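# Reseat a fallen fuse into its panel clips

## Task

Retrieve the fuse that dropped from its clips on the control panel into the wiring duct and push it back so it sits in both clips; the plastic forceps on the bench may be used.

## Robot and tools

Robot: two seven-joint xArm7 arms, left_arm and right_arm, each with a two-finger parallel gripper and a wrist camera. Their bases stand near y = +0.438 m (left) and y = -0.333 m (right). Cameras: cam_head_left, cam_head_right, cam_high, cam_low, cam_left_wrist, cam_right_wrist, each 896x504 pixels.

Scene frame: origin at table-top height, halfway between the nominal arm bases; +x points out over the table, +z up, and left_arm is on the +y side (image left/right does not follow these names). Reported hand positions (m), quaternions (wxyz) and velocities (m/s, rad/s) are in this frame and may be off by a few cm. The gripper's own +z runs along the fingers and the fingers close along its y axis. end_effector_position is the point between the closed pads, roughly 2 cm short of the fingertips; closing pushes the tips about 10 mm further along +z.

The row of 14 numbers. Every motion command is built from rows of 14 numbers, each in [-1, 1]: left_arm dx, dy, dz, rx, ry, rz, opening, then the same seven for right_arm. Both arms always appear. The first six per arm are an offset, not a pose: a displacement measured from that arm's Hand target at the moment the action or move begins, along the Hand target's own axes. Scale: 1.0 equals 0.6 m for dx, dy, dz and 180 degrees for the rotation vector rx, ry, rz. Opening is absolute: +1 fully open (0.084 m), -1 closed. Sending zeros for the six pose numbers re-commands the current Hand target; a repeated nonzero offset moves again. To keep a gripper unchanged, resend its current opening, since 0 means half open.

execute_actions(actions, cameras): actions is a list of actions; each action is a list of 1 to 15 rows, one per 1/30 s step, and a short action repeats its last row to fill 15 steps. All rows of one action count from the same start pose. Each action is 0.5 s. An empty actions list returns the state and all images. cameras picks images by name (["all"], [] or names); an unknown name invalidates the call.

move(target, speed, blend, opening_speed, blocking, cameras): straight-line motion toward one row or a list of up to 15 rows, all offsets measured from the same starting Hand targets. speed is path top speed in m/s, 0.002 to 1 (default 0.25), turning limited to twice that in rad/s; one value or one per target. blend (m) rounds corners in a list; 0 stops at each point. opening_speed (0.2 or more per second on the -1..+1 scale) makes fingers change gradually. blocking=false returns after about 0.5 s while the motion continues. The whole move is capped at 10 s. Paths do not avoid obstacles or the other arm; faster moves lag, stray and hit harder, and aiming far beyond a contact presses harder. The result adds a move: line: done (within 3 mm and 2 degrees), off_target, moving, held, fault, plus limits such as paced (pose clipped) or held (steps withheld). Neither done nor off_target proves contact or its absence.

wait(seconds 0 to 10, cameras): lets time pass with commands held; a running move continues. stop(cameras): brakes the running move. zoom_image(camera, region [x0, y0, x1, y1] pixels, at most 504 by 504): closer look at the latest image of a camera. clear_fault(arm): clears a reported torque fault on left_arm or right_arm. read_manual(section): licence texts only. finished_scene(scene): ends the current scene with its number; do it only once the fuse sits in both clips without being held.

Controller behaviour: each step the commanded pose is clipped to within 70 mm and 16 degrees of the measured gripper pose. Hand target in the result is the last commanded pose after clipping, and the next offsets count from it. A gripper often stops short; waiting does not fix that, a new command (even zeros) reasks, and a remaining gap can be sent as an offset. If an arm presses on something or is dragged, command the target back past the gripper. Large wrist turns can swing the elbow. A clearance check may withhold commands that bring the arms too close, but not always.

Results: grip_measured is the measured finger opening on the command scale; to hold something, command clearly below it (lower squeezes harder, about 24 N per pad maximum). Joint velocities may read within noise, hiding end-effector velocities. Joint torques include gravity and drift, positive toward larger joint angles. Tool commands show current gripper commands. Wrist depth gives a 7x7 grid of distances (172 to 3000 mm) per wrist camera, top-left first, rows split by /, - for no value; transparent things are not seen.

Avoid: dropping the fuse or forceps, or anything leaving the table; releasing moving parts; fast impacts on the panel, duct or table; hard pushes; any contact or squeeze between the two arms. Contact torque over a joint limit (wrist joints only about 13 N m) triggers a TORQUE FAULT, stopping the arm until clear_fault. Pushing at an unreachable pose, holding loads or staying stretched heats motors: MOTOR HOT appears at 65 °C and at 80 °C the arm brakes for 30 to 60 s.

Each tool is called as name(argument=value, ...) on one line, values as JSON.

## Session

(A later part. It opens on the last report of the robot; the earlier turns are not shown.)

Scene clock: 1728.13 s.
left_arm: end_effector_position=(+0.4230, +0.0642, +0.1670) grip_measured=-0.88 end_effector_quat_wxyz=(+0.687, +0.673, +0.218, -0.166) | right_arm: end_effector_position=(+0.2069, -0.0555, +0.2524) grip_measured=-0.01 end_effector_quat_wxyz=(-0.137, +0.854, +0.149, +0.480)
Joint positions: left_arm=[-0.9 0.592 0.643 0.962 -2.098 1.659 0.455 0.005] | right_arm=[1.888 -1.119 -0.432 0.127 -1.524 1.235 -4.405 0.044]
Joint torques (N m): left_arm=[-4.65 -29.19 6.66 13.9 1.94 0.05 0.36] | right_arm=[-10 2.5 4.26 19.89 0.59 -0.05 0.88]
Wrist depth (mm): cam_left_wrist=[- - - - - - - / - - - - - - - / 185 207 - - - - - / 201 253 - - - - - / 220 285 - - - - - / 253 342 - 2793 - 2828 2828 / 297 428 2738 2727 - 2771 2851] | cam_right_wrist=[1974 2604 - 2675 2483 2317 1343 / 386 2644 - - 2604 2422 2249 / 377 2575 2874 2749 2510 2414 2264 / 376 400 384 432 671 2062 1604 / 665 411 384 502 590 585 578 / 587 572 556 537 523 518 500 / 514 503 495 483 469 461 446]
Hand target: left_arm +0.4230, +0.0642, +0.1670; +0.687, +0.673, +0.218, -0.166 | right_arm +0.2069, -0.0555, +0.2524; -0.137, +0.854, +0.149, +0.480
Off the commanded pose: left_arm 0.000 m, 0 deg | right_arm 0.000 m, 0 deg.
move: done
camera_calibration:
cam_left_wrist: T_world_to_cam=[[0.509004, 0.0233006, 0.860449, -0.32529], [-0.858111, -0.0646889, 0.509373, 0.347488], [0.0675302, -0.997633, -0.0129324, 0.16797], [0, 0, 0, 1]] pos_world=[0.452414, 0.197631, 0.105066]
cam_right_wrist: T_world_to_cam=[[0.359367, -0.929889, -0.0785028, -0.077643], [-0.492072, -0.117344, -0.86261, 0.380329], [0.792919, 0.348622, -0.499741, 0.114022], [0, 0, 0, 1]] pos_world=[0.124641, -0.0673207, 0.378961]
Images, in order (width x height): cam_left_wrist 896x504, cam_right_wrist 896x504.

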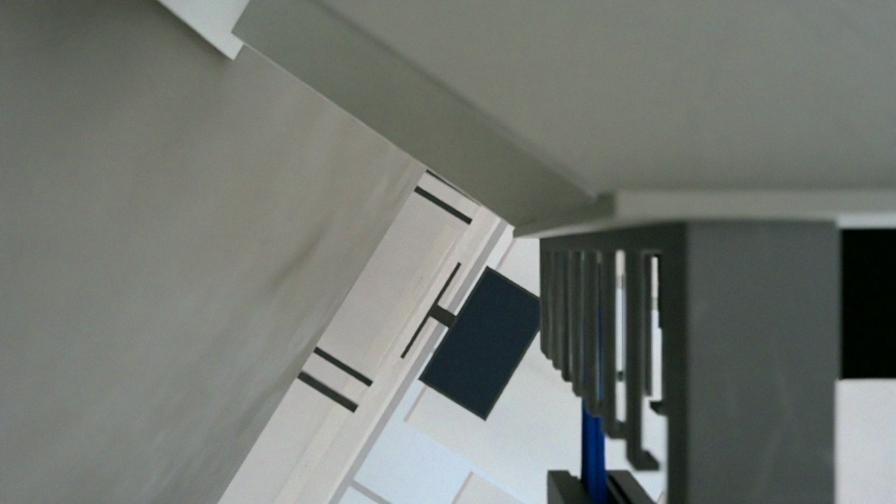

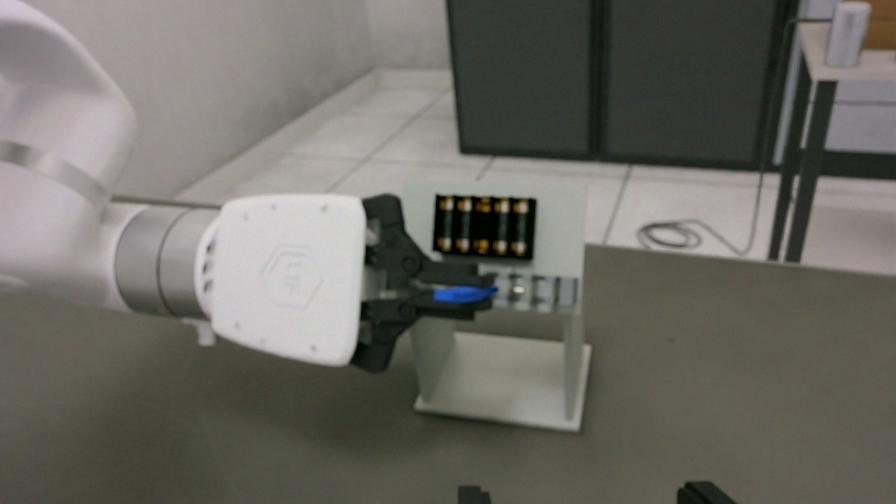

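move(target=[[-0.05,0,0,0,0,0,-0.98,0,0,0,0,0,0,0],[-0.05,0.0573,0,0,0,-0.1111,-0.98,0,0,0,0,0,0,0],[-0.0207,0.0573,0,0,0,-0.1111,-0.98,0,0,0,0,0,0,0]], speed=0.12)

move(target=[[0,0,0,0,0,0,-0.75,0,0,0,0,0,0,0],[0.0415,-0.0038,0,0,0,0,-0.75,0,0,0,0,0,0,0]], speed=0.06, cameras=["cam_right_wrist","cam_left_wrist"])

zoom_image(camera="cam_right_wrist", region=[460, 260, 560, 324])

zoom_image(camera="cam_left_wrist", region=[500, 250, 660, 400])

Scene clock: 1838.07 s.
left_arm: end_effector_position=(+0.4304, +0.0647, +0.2028) grip_measured=-0.88 end_effector_quat_wxyz=(+0.648, +0.625, +0.332, -0.283) | right_arm: end_effector_position=(+0.2069, -0.0555, +0.2524) grip_measured=-0.01 end_effector_quat_wxyz=(-0.137, +0.854, +0.149, +0.480)
Joint positions: left_arm=[-0.896 0.501 0.647 0.97 -2.051 1.597 0.049 0.005] | right_arm=[1.888 -1.119 -0.432 0.127 -1.524 1.235 -4.405 0.044]
Joint torques (N m): left_arm=[4.72 -20.92 2.54 23.78 -5.57 4.07 -0.91] | right_arm=[-9.88 2.7 4.36 20.15 0.9 0.12 0.82]
Wrist depth (mm): cam_left_wrist=[192 214 - - - - - / 223 253 - - - - - / 254 - - - - - - / 312 - - - - - - / 352 - 2749 - 2816 2839 - / 518 2727 2782 2760 2782 2839 2899 / 2706 2727 2727 2771 2805 2805 2851] | cam_right_wrist=[372 2595 - 2664 2448 2317 1345 / 371 2634 - - 2585 2457 2264 / 374 390 379 2760 2448 2439 2294 / 415 383 363 366 671 2020 1596 / 700 659 615 552 589 586 577 / 586 572 554 537 521 517 501 / 515 504 493 484 469 462 447]
Hand target: left_arm +0.4304, +0.0647, +0.2028; +0.648, +0.625, +0.332, -0.283 | right_arm +0.2069, -0.0555, +0.2524; -0.137, +0.854, +0.149, +0.480
Off the commanded pose: left_arm 0.000 m, 0 deg | right_arm 0.000 m, 0 deg.
move: done

Scene clock: 1839.40 s.
left_arm: end_effector_position=(+0.4440, +0.0658, +0.1819) grip_measured=-0.77 end_effector_quat_wxyz=(+0.648, +0.625, +0.332, -0.283) | right_arm: end_effector_position=(+0.2069, -0.0555, +0.2524) grip_measured=-0.01 end_effector_quat_wxyz=(-0.137, +0.854, +0.149, +0.480)
Joint positions: left_arm=[-0.859 0.591 0.629 1.026 -2.075 1.639 0.058 0.01] | right_arm=[1.888 -1.119 -0.432 0.127 -1.524 1.235 -4.405 0.044]
Joint torques (N m): left_arm=[4.61 -22.4 3.19 23.21 -5.29 4.01 0.46] | right_arm=[-9.72 2.81 4.19 20.14 1.03 0.19 0.83]
Wrist depth (mm): cam_left_wrist=[- - - - - - - / 189 205 - - - - - / 226 250 - - - - - / 266 342 - - - - - / 323 442 - - - - - / 447 - - - - - - / 637 - 2727 - - 2874 -] | cam_right_wrist=[386 2604 - 2644 2448 2317 1348 / 384 2644 - - 2585 2405 2264 / 376 423 408 2782 2492 2422 2286 / 397 409 388 384 668 2020 1600 / 698 652 411 555 589 585 579 / 588 571 555 538 522 515 500 / 516 504 497 483 468 460 447]
Hand target: left_arm +0.4440, +0.0658, +0.1819; +0.648, +0.625, +0.332, -0.283 | right_arm +0.2069, -0.0555, +0.2524; -0.137, +0.854, +0.149, +0.480
Off the commanded pose: left_arm 0.000 m, 0 deg | right_arm 0.000 m, 0 deg.
move: done
camera_calibration:
cam_left_wrist: T_world_to_cam=[[0.771722, 0.0437675, 0.634452, -0.42577], [-0.632716, -0.0477885, 0.772908, 0.208873], [0.0641477, -0.997898, -0.00918706, 0.169121], [0, 0, 0, 1]] pos_world=[0.449884, 0.197382, 0.110245]
cam_right_wrist: T_world_to_cam=[[0.359367, -0.929889, -0.0785028, -0.077643], [-0.492072, -0.117344, -0.86261, 0.380329], [0.792919, 0.348622, -0.499741, 0.114022], [0, 0, 0, 1]] pos_world=[0.124641, -0.0673207, 0.378961]
Images, in order (width x height): cam_left_wrist 896x504, cam_right_wrist 896x504.

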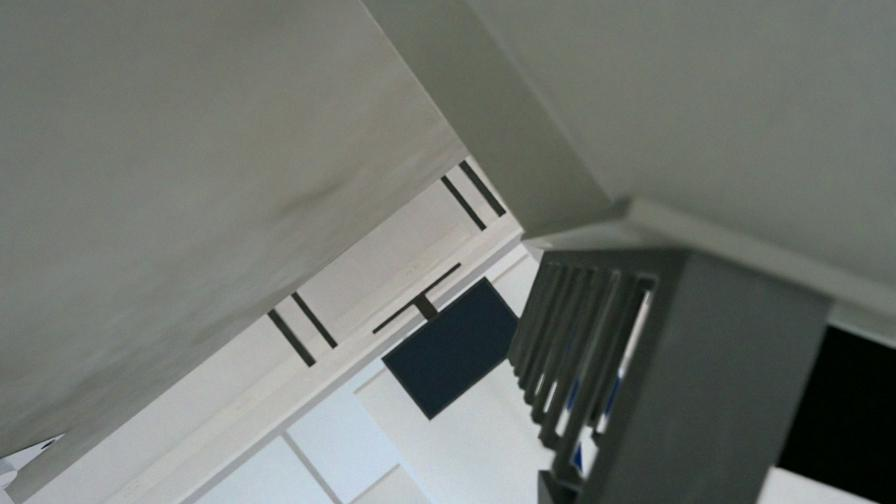

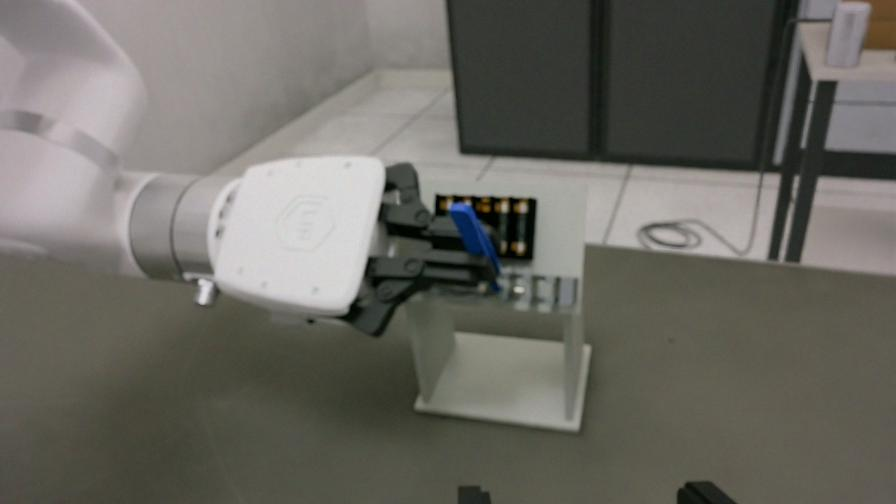

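Scaled by 5.040 from the camera's 896x504 image, which has a finer 1280x720 frame.

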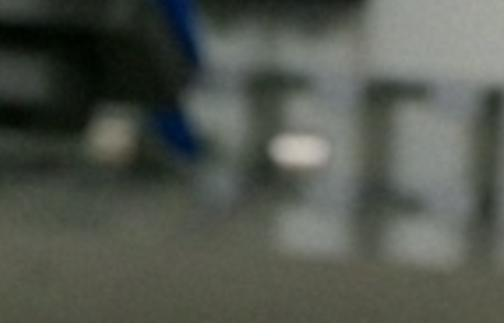

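Scaled by 3.150 from the camera's 896x504 image, which has a finer 1280x720 frame.

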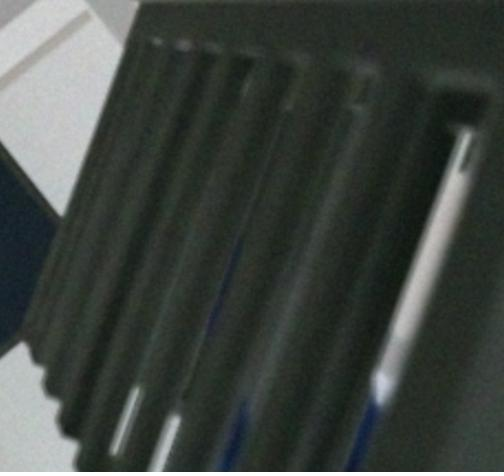

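move(target=[0.0166,-0.0015,-0.001,0,0,0,-0.75,0,0,0,0,0,0,0], speed=0.03, cameras=["cam_right_wrist","cam_left_wrist"])

zoom_image(camera="cam_right_wrist", region=[460, 260, 560, 324])

zoom_image(camera="cam_left_wrist", region=[500, 250, 660, 400])

move(target=[0.002,0,0,0,0,0,-0.98,0,0,0,0,0,0,0], opening_speed=0.3, cameras=["cam_right_wrist","cam_left_wrist"])

zoom_image(camera="cam_right_wrist", region=[460, 260, 560, 324])

zoom_image(camera="cam_left_wrist", region=[500, 250, 660, 400])

move(target=[-0.008,-0.0028,0,0,0,0,-0.98,0,0,0,0,0,0,0], speed=0.03, cameras=["cam_right_wrist","cam_left_wrist"])

zoom_image(camera="cam_right_wrist", region=[460, 260, 560, 324])

zoom_image(camera="cam_left_wrist", region=[500, 250, 660, 400])

Scene clock: 1854.17 s.
left_arm: end_effector_position=(+0.4492, +0.0666, +0.1740) grip_measured=-0.77 end_effector_quat_wxyz=(+0.648, +0.625, +0.331, -0.283) | right_arm: end_effector_position=(+0.2069, -0.0555, +0.2524) grip_measured=-0.01 end_effector_quat_wxyz=(-0.137, +0.854, +0.149, +0.480)
Joint positions: left_arm=[-0.844 0.625 0.623 1.049 -2.083 1.655 0.061 0.01] | right_arm=[1.888 -1.119 -0.432 0.127 -1.524 1.235 -4.405 0.044]
Joint torques (N m): left_arm=[11.58 -4.69 7.25 19.76 -7.41 -7.61 1.06] | right_arm=[-9.74 3.04 4.52 20.26 1.11 0.12 0.86]
Wrist depth (mm): cam_left_wrist=[- - - - - - - / 181 - - - - - - / 218 242 - - - - - / 257 - - - - - - / 314 482 - - - - - / 442 - - - - - - / 638 - 2738 - - - -] | cam_right_wrist=[392 2556 - 2675 2483 2286 1340 / 391 2644 - - 2614 2448 2235 / 383 437 417 2760 2519 2439 2294 / 394 417 395 392 667 2062 1582 / 698 650 411 552 590 588 577 / 588 571 557 534 522 517 499 / 516 503 495 482 467 461 446]
Hand target: left_arm +0.4495, +0.0668, +0.1735; +0.648, +0.625, +0.332, -0.283 | right_arm +0.2069, -0.0555, +0.2524; -0.137, +0.854, +0.149, +0.480
Off the commanded pose: left_arm 0.001 m, 0 deg | right_arm 0.000 m, 0 deg.
move: done
camera_calibration:
cam_left_wrist: T_world_to_cam=[[0.771573, 0.0438172, 0.63463, -0.424711], [-0.632989, -0.046302, 0.772775, 0.218362], [0.0632454, -0.997966, -0.00798956, 0.16971], [0, 0, 0, 1]] pos_world=[0.455183, 0.198085, 0.102145]
cam_right_wrist: T_world_to_cam=[[0.359367, -0.929889, -0.0785028, -0.077643], [-0.492072, -0.117344, -0.86261, 0.380329], [0.792919, 0.348622, -0.499741, 0.114022], [0, 0, 0, 1]] pos_world=[0.124641, -0.0673207, 0.378961]
Images, in order (width x height): cam_left_wrist 896x504, cam_right_wrist 896x504.

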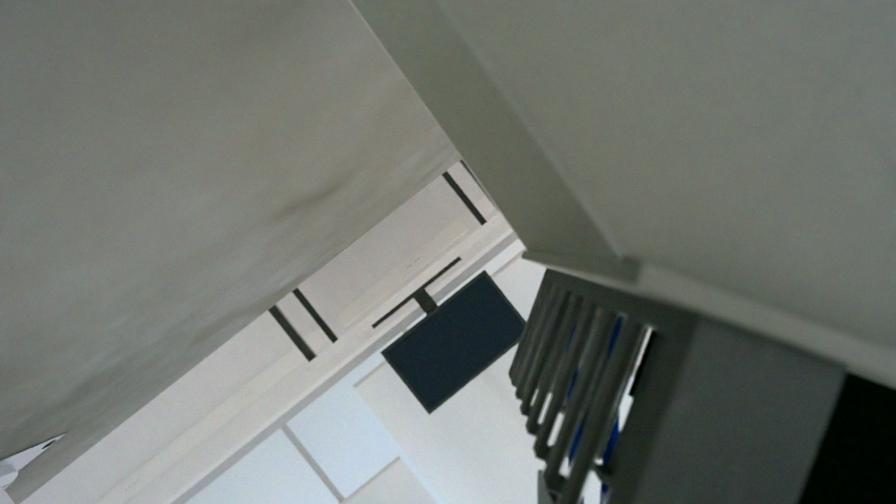

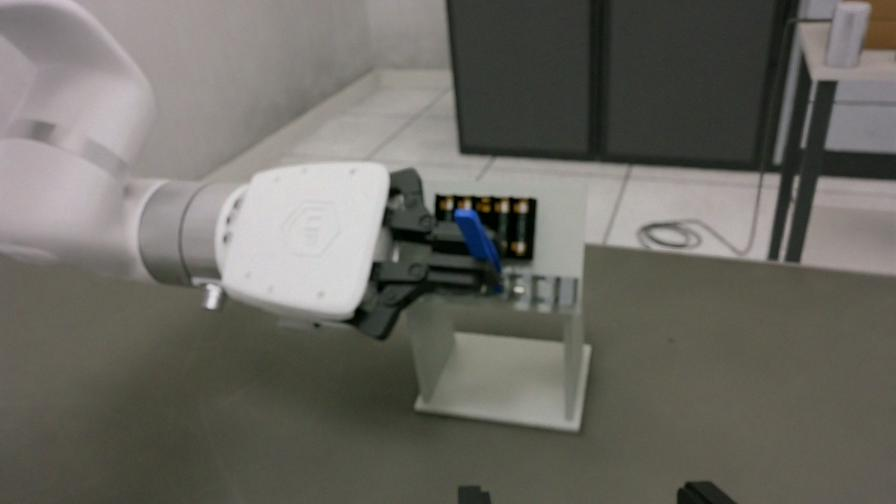

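Scaled by 5.040 from the camera's 896x504 image, which has a finer 1280x720 frame.

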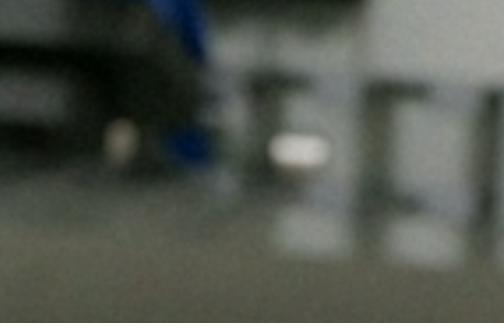

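Scaled by 3.150 from the camera's 896x504 image, which has a finer 1280x720 frame.

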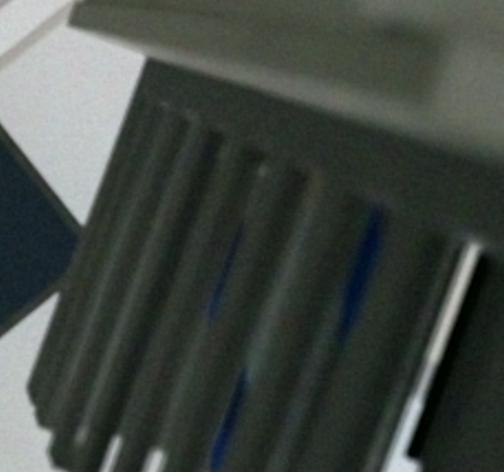

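Scene clock: 1854.93 s.
left_arm: end_effector_position=(+0.4424, +0.0624, +0.1846) grip_measured=-0.86 end_effector_quat_wxyz=(+0.657, +0.616, +0.315, -0.298) | right_arm: end_effector_position=(+0.2069, -0.0555, +0.2524) grip_measured=-0.01 end_effector_quat_wxyz=(-0.137, +0.854, +0.149, +0.480)
Joint positions: left_arm=[-0.844 0.626 0.623 1.05 -2.083 1.706 0.061 0.006] | right_arm=[1.888 -1.119 -0.432 0.127 -1.524 1.235 -4.405 0.044]
Joint torques (N m): left_arm=[1.08 -23.29 5.35 18.82 -2.13 4.31 -0.24] | right_arm=[-9.98 2.93 4.49 20.29 1.21 0.1 0.75]
Wrist depth (mm): cam_left_wrist=[- - - - - - - / 198 - - - - - - / 230 - - - - - - / 287 - - - - - - / 357 - - - - - - / 472 - - - - - - / - - 2782 - - - -] | cam_right_wrist=[391 2604 - 2771 2483 2348 1345 / 391 2685 - - 2614 2448 2220 / 381 439 411 2738 2547 2465 2309 / 395 416 387 383 668 2056 1600 / 697 655 598 548 590 586 579 / 586 571 557 537 521 517 498 / 517 503 495 483 469 461 446]
Hand target: left_arm +0.4424, +0.0624, +0.1846; +0.657, +0.616, +0.315, -0.298 (not the last commanded pose) | right_arm +0.2069, -0.0555, +0.2524; -0.137, +0.854, +0.149, +0.480
Tool commands: left_gripper/opening=-0.84 right_gripper/opening=+0.0
Off the commanded pose: left_arm 0.015 m, 3 deg | right_arm 0.000 m, 0 deg.
TORQUE FAULT: the external load on joint 6 (wrist pitch) of the left arm reached its load limit, and that arm stopped. The contact can be on any part of that arm beyond that joint, not only on its tool. A torque fault puts only its own arm into a fault stop. That arm's remaining commands of this call were not run. The hold on joint 6 (wrist pitch) of that arm was moved back by the arm itself, up to 3 degrees, as the stop began. That arm is still stopped at the end of this call. While its stop runs, that arm, its gripper or tool too, takes no new command.
CLEAR FAULT: the left arm stays stopped (state 4) until you call clear_fault(arm="left_arm").
End effector pose when the fault began: left_arm: position (+0.4496, +0.0667, +0.1736), quat_wxyz (+0.648, +0.625, +0.331, -0.283)
Joint positions when the fault began: left_arm=[-0.843 0.627 0.623 1.05 -2.083 1.656 0.061 0.006]
move: fault (left_arm)
camera_calibration:
cam_left_wrist: T_world_to_cam=[[0.770551, 0.0478544, 0.63558, -0.42594], [-0.636481, 0.00484786, 0.771278, 0.204329], [0.0338278, -0.998843, 0.0341939, 0.171389], [0, 0, 0, 1]] pos_world=[0.452462, 0.190584, 0.107263]
cam_right_wrist: T_world_to_cam=[[0.359367, -0.929889, -0.0785028, -0.077643], [-0.492072, -0.117344, -0.86261, 0.380329], [0.792919, 0.348622, -0.499741, 0.114022], [0, 0, 0, 1]] pos_world=[0.124641, -0.0673207, 0.378961]
Images, in order (width x height): cam_left_wrist 896x504, cam_right_wrist 896x504.

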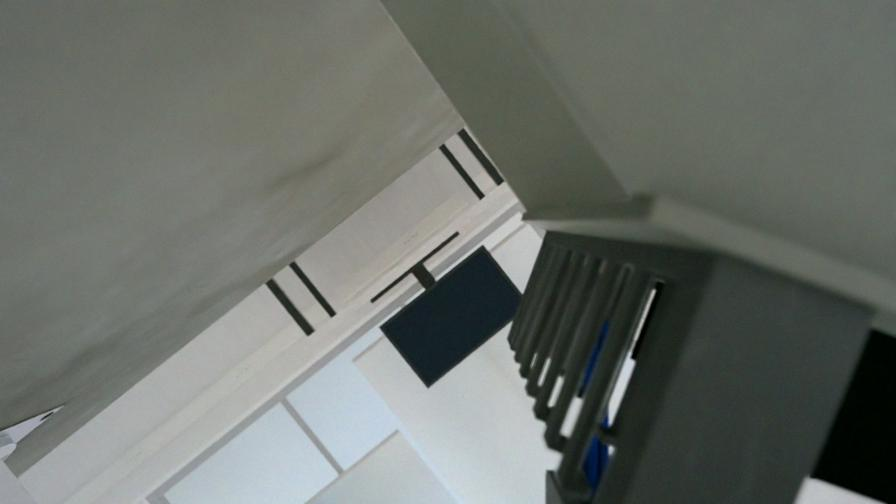

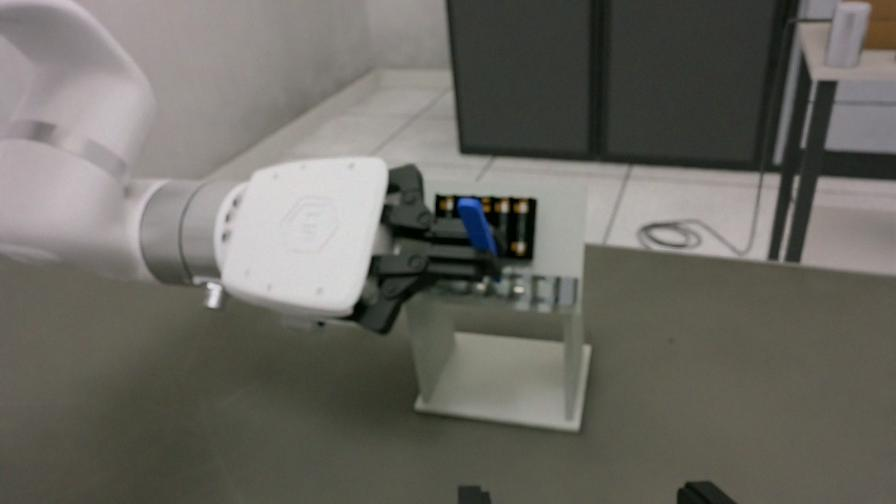

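Scaled by 5.040 from the camera's 896x504 image, which has a finer 1280x720 frame.

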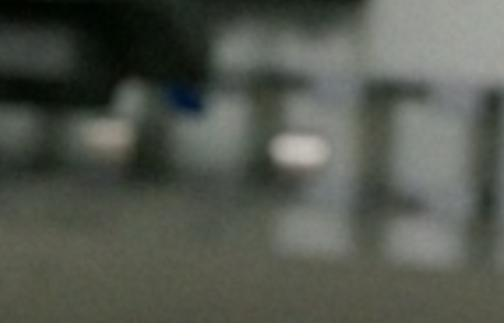

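Scaled by 3.150 from the camera's 896x504 image, which has a finer 1280x720 frame.

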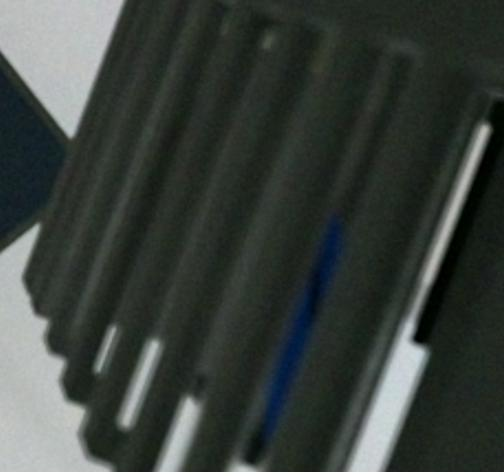

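not run: an earlier result of this reply reported a stop or a fault. Calls in your next reply go to the robot.

Scaled by 5.040 from the camera's 896x504 image, which has a finer 1280x720 frame.

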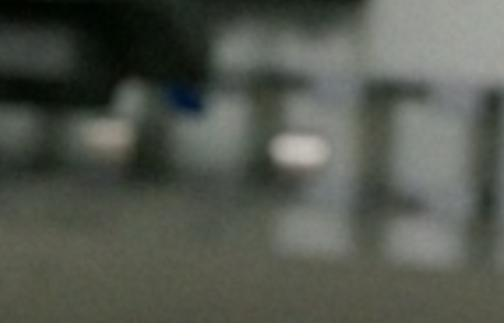

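Scaled by 3.150 from the camera's 896x504 image, which has a finer 1280x720 frame.

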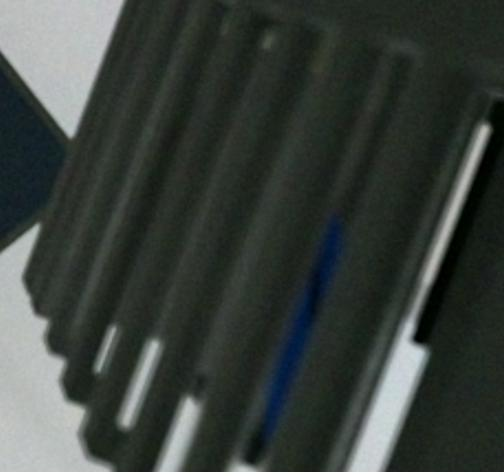

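clear_fault(arm="left_arm")

Scene clock: 1887.43 s.
left_arm: end_effector_position=(+0.4424, +0.0624, +0.1846) grip_measured=-0.86 end_effector_quat_wxyz=(+0.657, +0.616, +0.315, -0.298) | right_arm: end_effector_position=(+0.2069, -0.0555, +0.2524) grip_measured=-0.01 end_effector_quat_wxyz=(-0.137, +0.854, +0.149, +0.480)
Joint positions: left_arm=[-0.844 0.626 0.623 1.05 -2.083 1.707 0.061 0.006] | right_arm=[1.888 -1.119 -0.432 0.127 -1.524 1.235 -4.405 0.044]
Joint torques (N m): left_arm=[1.05 -23.15 5.45 18.89 -1.78 4.08 0.02] | right_arm=[-9.89 3.67 4.58 20.56 1.73 0.36 0.8]
Wrist depth (mm): cam_left_wrist=[- - - - - - - / 198 - - - - - - / 230 - - - - - - / 287 - - - - - - / 358 - - - - - - / 473 - - - - - - / - - 2771 - - - -] | cam_right_wrist=[392 2614 - 2706 2465 2333 1337 / 391 2614 - - 2585 2414 2271 / 381 439 410 2771 2501 2465 2309 / 393 416 388 382 669 2068 1593 / 696 651 597 549 590 583 579 / 589 571 558 536 522 516 499 / 515 503 496 483 470 460 447]
Hand target: left_arm +0.4424, +0.0624, +0.1846; +0.657, +0.616, +0.315, -0.298 (not the last commanded pose) | right_arm +0.2069, -0.0555, +0.2524; -0.137, +0.854, +0.149, +0.480
Tool commands: left_gripper/opening=-0.84 right_gripper/opening=+0.0
Off the commanded pose: left_arm 0.015 m, 3 deg | right_arm 0.000 m, 0 deg.
TORQUE FAULT, CONTINUED: the left arm's stop, for the torque fault of joint 6 (wrist pitch) that an earlier result reported, is over. The call counts as one of the actions that you can send in this scene. The hold on joint 6 (wrist pitch) of that arm was moved back by the arm itself, up to 3 degrees, as the stop began. That arm's target is now where it stood when the stop ended, not its last command. That arm's gripper keeps its grip as last carried out, and that arm accepts commands again: back off and push less far.
CLEAR FAULT: your call cleared the left arm's torque fault. If a joint's load stays at its limit, that arm stops again at once.

move(target=[[0.008,0,0,0,0,0,-0.84,0,0,0,0,0,0,0],[0.008,0,0,0,0.128,0,-0.84,0,0,0,0,0,0,0]], speed=0.06, cameras=["cam_right_wrist","cam_left_wrist"])

zoom_image(camera="cam_right_wrist", region=[440, 160, 600, 320])

Scene clock: 1900.10 s.
left_arm: end_effector_position=(+0.4454, +0.0624, +0.1808) grip_measured=-0.86 end_effector_quat_wxyz=(+0.581, +0.664, +0.440, -0.169) | right_arm: end_effector_position=(+0.2069, -0.0555, +0.2524) grip_measured=-0.01 end_effector_quat_wxyz=(-0.137, +0.854, +0.149, +0.480)
Joint positions: left_arm=[-1.104 0.359 0.708 0.916 -2.115 1.092 0.011 0.006] | right_arm=[1.888 -1.119 -0.432 0.127 -1.524 1.235 -4.405 0.044]
Joint torques (N m): left_arm=[-4.6 -25.37 5.77 17.12 -4.3 -0.8 -0.93] | right_arm=[-9.99 3.9 4.51 20.84 1.88 0.39 0.71]
Wrist depth (mm): cam_left_wrist=[- 178 195 - - - 1546 / 177 199 228 - - - - / 198 227 265 - - - - / 217 253 - - - - - / 241 285 - - - - - / 294 384 610 - - - 2863 / 340 504 2585 2604 2706 2696 2706] | cam_right_wrist=[319 2634 - 2717 2483 2317 1337 / 332 2595 - - 2595 2457 2264 / 347 360 370 463 2547 2405 2286 / 797 357 358 379 669 2074 1589 / 698 660 610 550 588 586 574 / 586 571 557 535 523 519 499 / 516 502 494 482 470 461 446]
Hand target: left_arm +0.4454, +0.0624, +0.1809; +0.581, +0.664, +0.440, -0.169 | right_arm +0.2069, -0.0555, +0.2524; -0.137, +0.854, +0.149, +0.480
Off the commanded pose: left_arm 0.000 m, 0 deg | right_arm 0.000 m, 0 deg.
move: done
camera_calibration:
cam_left_wrist: T_world_to_cam=[[0.775115, 0.0426863, 0.630376, -0.426727], [-0.569116, -0.386162, 0.725938, 0.211692], [0.274415, -0.921443, -0.275027, 0.115278], [0, 0, 0, 1]] pos_world=[0.419606, 0.206185, 0.147028]
cam_right_wrist: T_world_to_cam=[[0.359367, -0.929889, -0.0785028, -0.077643], [-0.492072, -0.117344, -0.86261, 0.380329], [0.792919, 0.348622, -0.499741, 0.114022], [0, 0, 0, 1]] pos_world=[0.124641, -0.0673207, 0.378961]
Images, in order (width x height): cam_left_wrist 896x504, cam_right_wrist 896x504.

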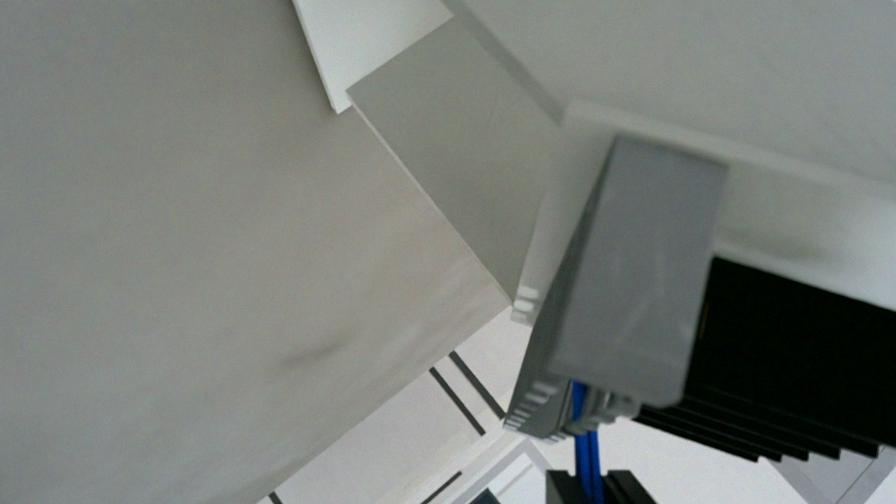

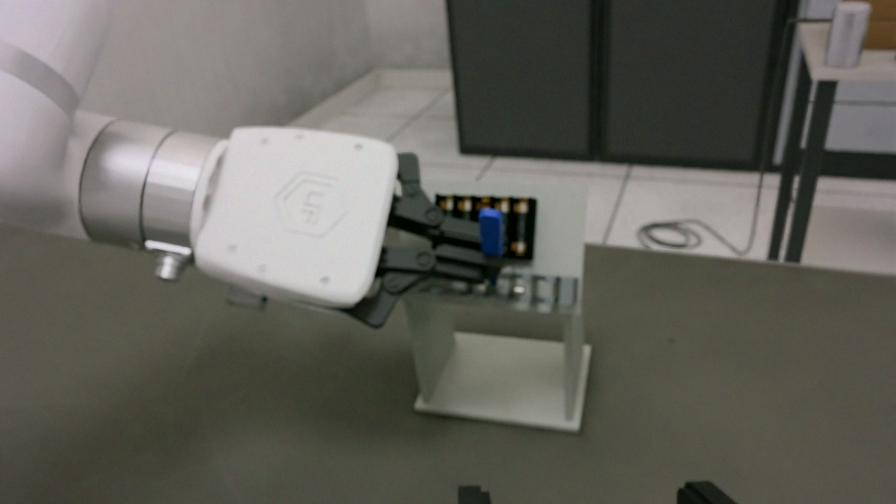

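Scaled by 3.150 from the camera's 896x504 image, which has a finer 1280x720 frame.

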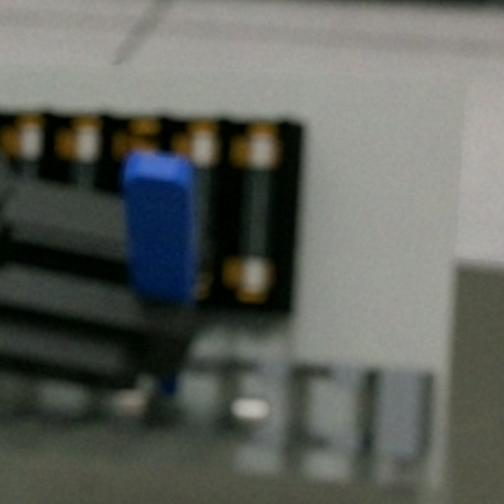

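move(target=[0.0075,0,-0.0203,0,0,0,-0.84,0,0,0,0,0,0,0], speed=0.04, cameras=["cam_right_wrist","cam_left_wrist"])

zoom_image(camera="cam_right_wrist", region=[440, 160, 600, 320])

Scene clock: 1914.00 s.
left_arm: end_effector_position=(+0.4444, +0.0753, +0.1808) grip_measured=-0.86 end_effector_quat_wxyz=(+0.581, +0.664, +0.440, -0.169) | right_arm: end_effector_position=(+0.2069, -0.0555, +0.2524) grip_measured=-0.01 end_effector_quat_wxyz=(-0.137, +0.854, +0.149, +0.480)
Joint positions: left_arm=[-1.093 0.343 0.722 0.893 -2.091 1.109 0.017 0.006] | right_arm=[1.888 -1.119 -0.432 0.127 -1.524 1.235 -4.405 0.044]
Joint torques (N m): left_arm=[4.53 -24.56 5.49 17.1 3.18 2.85 0.47] | right_arm=[-9.92 3.79 4.45 21.05 1.95 0.33 0.68]
Wrist depth (mm): cam_left_wrist=[- 179 201 - - - 1480 / 178 201 231 - - - - / 200 229 278 - - - - / 220 265 305 - - - - / 245 302 - - - - - / 299 392 - - - - 2874 / 348 520 2575 2685 2727 2696 2738] | cam_right_wrist=[338 2585 - 2634 2448 2302 1353 / 367 2510 - - 2575 2414 2279 / 354 366 377 2738 2519 2483 2325 / 787 361 362 387 673 2080 1589 / 698 662 610 552 588 585 578 / 587 571 557 537 522 517 499 / 517 503 493 482 469 461 448]
Hand target: left_arm +0.4444, +0.0753, +0.1808; +0.581, +0.664, +0.440, -0.169 | right_arm +0.2069, -0.0555, +0.2524; -0.137, +0.854, +0.149, +0.480
Off the commanded pose: left_arm 0.000 m, 0 deg | right_arm 0.000 m, 0 deg.
move: done
camera_calibration:
cam_left_wrist: T_world_to_cam=[[0.775115, 0.0426863, 0.630376, -0.426439], [-0.569116, -0.386162, 0.725938, 0.216177], [0.274415, -0.921443, -0.275027, 0.127411], [0, 0, 0, 1]] pos_world=[0.418606, 0.219085, 0.146928]
cam_right_wrist: T_world_to_cam=[[0.359367, -0.929889, -0.0785028, -0.077643], [-0.492072, -0.117344, -0.86261, 0.380329], [0.792919, 0.348622, -0.499741, 0.114022], [0, 0, 0, 1]] pos_world=[0.124641, -0.0673207, 0.378961]
Images, in order (width x height): cam_left_wrist 896x504, cam_right_wrist 896x504.

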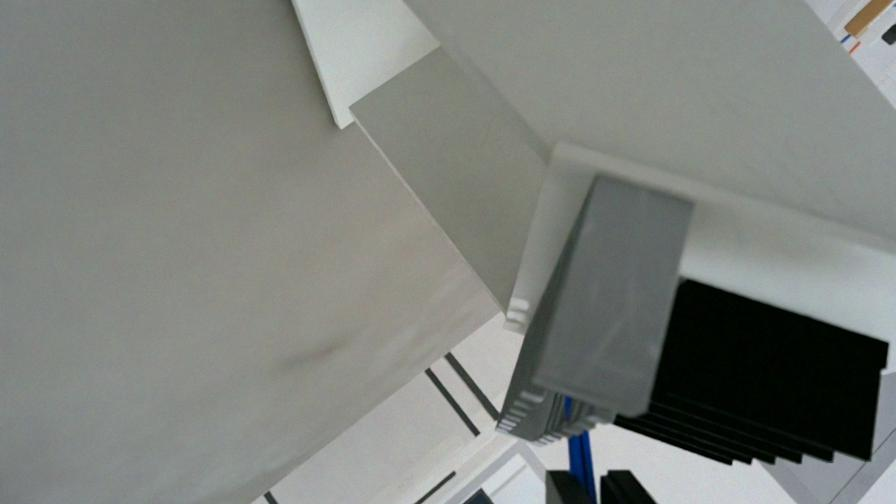

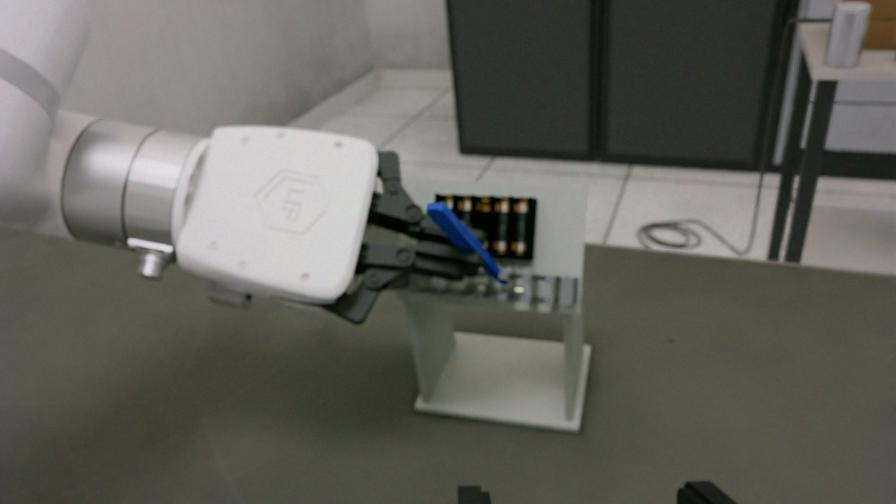

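Scaled by 3.150 from the camera's 896x504 image, which has a finer 1280x720 frame.

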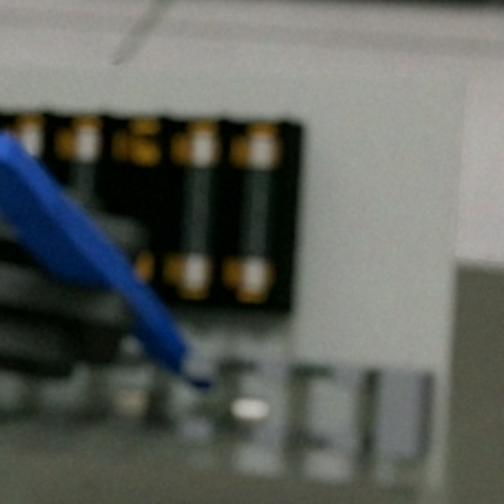

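move(target=[-0.0011,0,0.0031,0,0.036,0,-0.84,0,0,0,0,0,0,0], speed=0.04, cameras=["cam_right_wrist","cam_left_wrist"])

zoom_image(camera="cam_right_wrist", region=[440, 160, 600, 320])

Scene clock: 1926.67 s.
left_arm: end_effector_position=(+0.4446, +0.0734, +0.1808) grip_measured=-0.86 end_effector_quat_wxyz=(+0.555, +0.672, +0.472, -0.131) | right_arm: end_effector_position=(+0.2069, -0.0555, +0.2524) grip_measured=-0.01 end_effector_quat_wxyz=(-0.137, +0.854, +0.149, +0.480)
Joint positions: left_arm=[-1.164 0.286 0.724 0.892 -2.109 0.912 0 0.006] | right_arm=[1.888 -1.119 -0.432 0.127 -1.524 1.235 -4.405 0.044]
Joint torques (N m): left_arm=[-4.48 -23.71 1.57 25.67 -4.11 -0.98 -0.97] | right_arm=[-9.99 4.12 4.55 21.08 1.69 0.46 0.83]
Wrist depth (mm): cam_left_wrist=[- 181 196 - - 2727 - / 178 198 230 - - - - / 196 222 264 - - - - / 212 250 294 - - - - / 232 279 - - - - - / 265 328 429 - - - 2923 / 307 417 599 2717 2727 2760 2771] | cam_right_wrist=[2032 2556 - 2706 2465 2286 1343 / 338 2519 - - 2566 2448 2271 / 334 348 364 466 2483 2457 2271 / 794 347 353 387 671 2038 1585 / 698 659 610 553 588 584 575 / 587 571 557 537 521 516 499 / 517 503 492 483 470 459 448]
Hand target: left_arm +0.4446, +0.0734, +0.1808; +0.555, +0.672, +0.472, -0.131 | right_arm +0.2069, -0.0555, +0.2524; -0.137, +0.854, +0.149, +0.480
Off the commanded pose: left_arm 0.000 m, 0 deg | right_arm 0.000 m, 0 deg.
move: done
camera_calibration:
cam_left_wrist: T_world_to_cam=[[0.776607, 0.0417805, 0.628599, -0.426717], [-0.5333, -0.487574, 0.691276, 0.213326], [0.33537, -0.872082, -0.356372, 0.109596], [0, 0, 0, 1]] pos_world=[0.408403, 0.217418, 0.159823]
cam_right_wrist: T_world_to_cam=[[0.359367, -0.929889, -0.0785028, -0.077643], [-0.492072, -0.117344, -0.86261, 0.380329], [0.792919, 0.348622, -0.499741, 0.114022], [0, 0, 0, 1]] pos_world=[0.124641, -0.0673207, 0.378961]
Images, in order (width x height): cam_left_wrist 896x504, cam_right_wrist 896x504.

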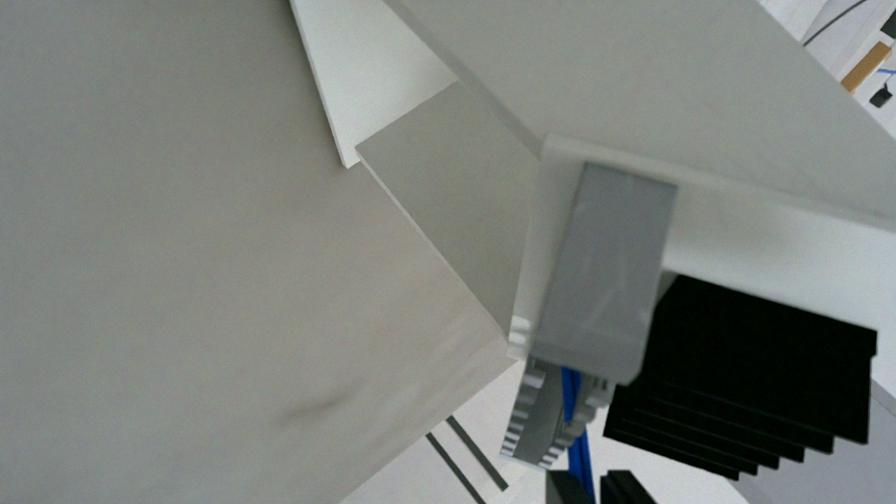

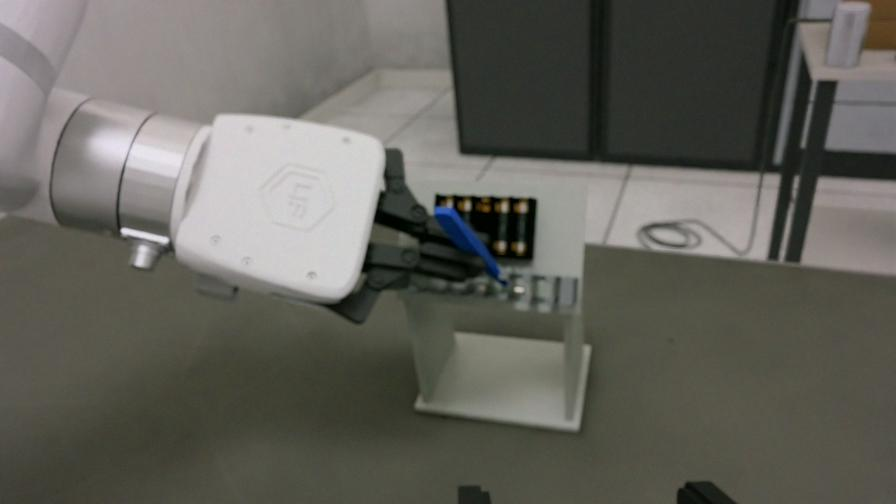

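Scaled by 3.150 from the camera's 896x504 image, which has a finer 1280x720 frame.

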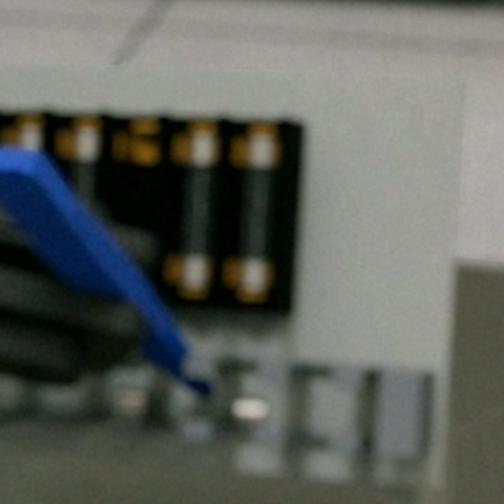

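move(target=[[0.0033,0,-0.0066,0,0,0,-0.84,0,0,0,0,0,0,0],[0.0033,0,-0.0066,0,0,0,-0.75,0,0,0,0,0,0,0],[0.015,-0.0011,-0.0007,0,0,0,-0.75,0,0,0,0,0,0,0]], speed=0.04, cameras=["cam_right_wrist","cam_left_wrist"])

zoom_image(camera="cam_right_wrist", region=[460, 260, 560, 324])

zoom_image(camera="cam_left_wrist", region=[480, 330, 680, 504])

Scene clock: 1956.93 s.
left_arm: end_effector_position=(+0.4486, +0.0781, +0.1742) grip_measured=-0.77 end_effector_quat_wxyz=(+0.555, +0.672, +0.472, -0.131) | right_arm: end_effector_position=(+0.2069, -0.0555, +0.2524) grip_measured=-0.01 end_effector_quat_wxyz=(-0.137, +0.854, +0.149, +0.480)
Joint positions: left_arm=[-1.148 0.311 0.726 0.895 -2.11 0.94 0.005 0.01] | right_arm=[1.888 -1.119 -0.432 0.127 -1.524 1.235 -4.405 0.044]
Joint torques (N m): left_arm=[4.49 -16.66 1.75 25.99 -4.24 2.64 0.49] | right_arm=[-10.02 4.66 4.66 21.1 1.78 0.4 0.79]
Wrist depth (mm): cam_left_wrist=[- 177 188 - - 2364 - / - 190 215 - - - 1702 / 189 213 254 - - - - / 204 241 284 - - - - / 229 268 320 - - - - / 255 316 - - - - 2899 / 297 402 576 2654 - - 2805] | cam_right_wrist=[324 2566 - 2675 2431 2309 1337 / 347 2538 - - 2585 2397 2242 / 340 357 374 468 2556 2474 2286 / 793 354 361 394 674 2026 1593 / 697 655 608 555 589 586 579 / 590 571 556 536 521 517 500 / 517 503 494 483 469 460 446]
Hand target: left_arm +0.4486, +0.0781, +0.1742; +0.555, +0.672, +0.472, -0.131 | right_arm +0.2069, -0.0555, +0.2524; -0.137, +0.854, +0.149, +0.480
Off the commanded pose: left_arm 0.000 m, 0 deg | right_arm 0.000 m, 0 deg.
MOTOR HOT: joint 4 (elbow) of the left arm reports 65 °C; the controller stops that arm at 80 °C. To cool a motor, set the load down, stop pushing, or move to a pose that needs little force. At that limit the left arm can sag while its brakes close.
move: done
camera_calibration:
cam_left_wrist: T_world_to_cam=[[0.776607, 0.0417805, 0.628599, -0.425934], [-0.5333, -0.487574, 0.691276, 0.222244], [0.33537, -0.872082, -0.356372, 0.110037], [0, 0, 0, 1]] pos_world=[0.412403, 0.222118, 0.153323]
cam_right_wrist: T_world_to_cam=[[0.359367, -0.929889, -0.0785028, -0.077643], [-0.492072, -0.117344, -0.86261, 0.380329], [0.792919, 0.348622, -0.499741, 0.114022], [0, 0, 0, 1]] pos_world=[0.124641, -0.0673207, 0.378961]
Images, in order (width x height): cam_left_wrist 896x504, cam_right_wrist 896x504.

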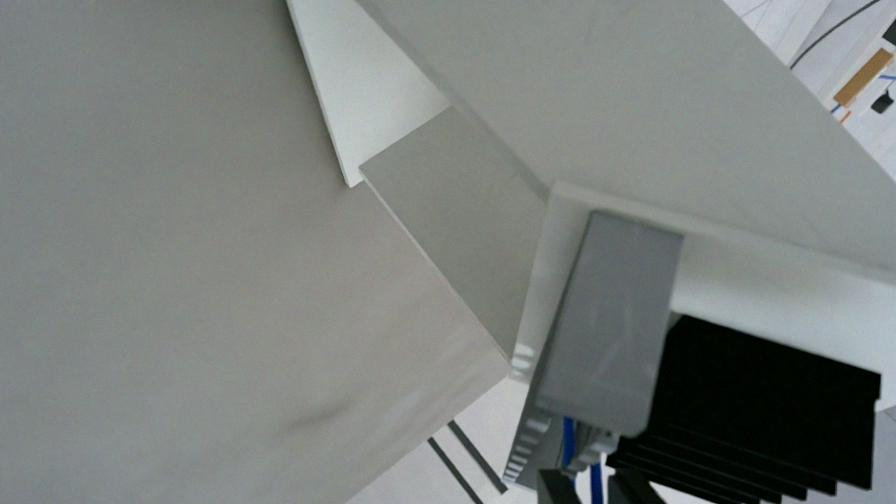

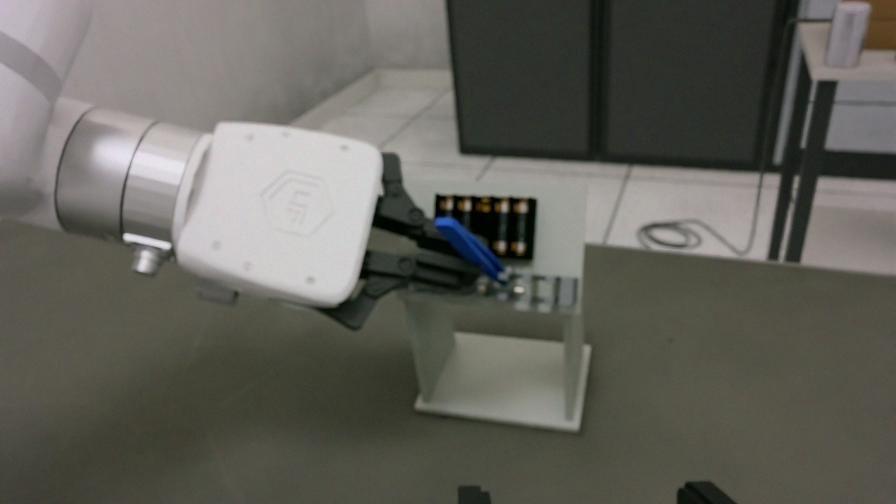

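Scaled by 5.040 from the camera's 896x504 image, which has a finer 1280x720 frame.

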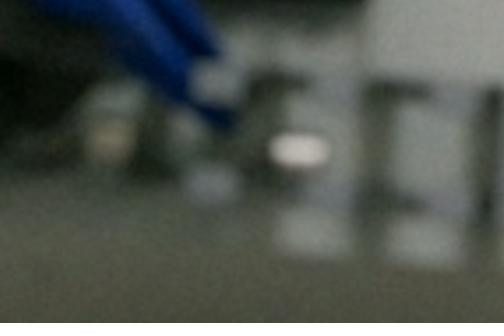

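Scaled by 2.520 from the camera's 896x504 image, which has a finer 1280x720 frame.

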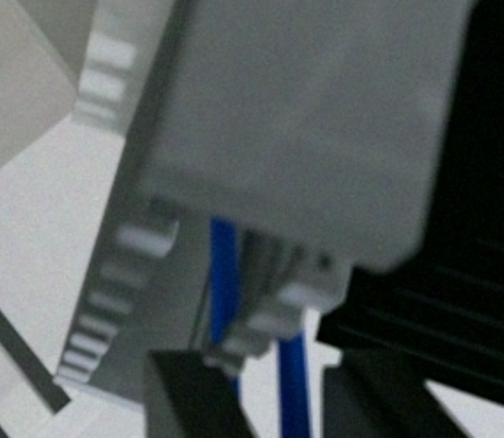

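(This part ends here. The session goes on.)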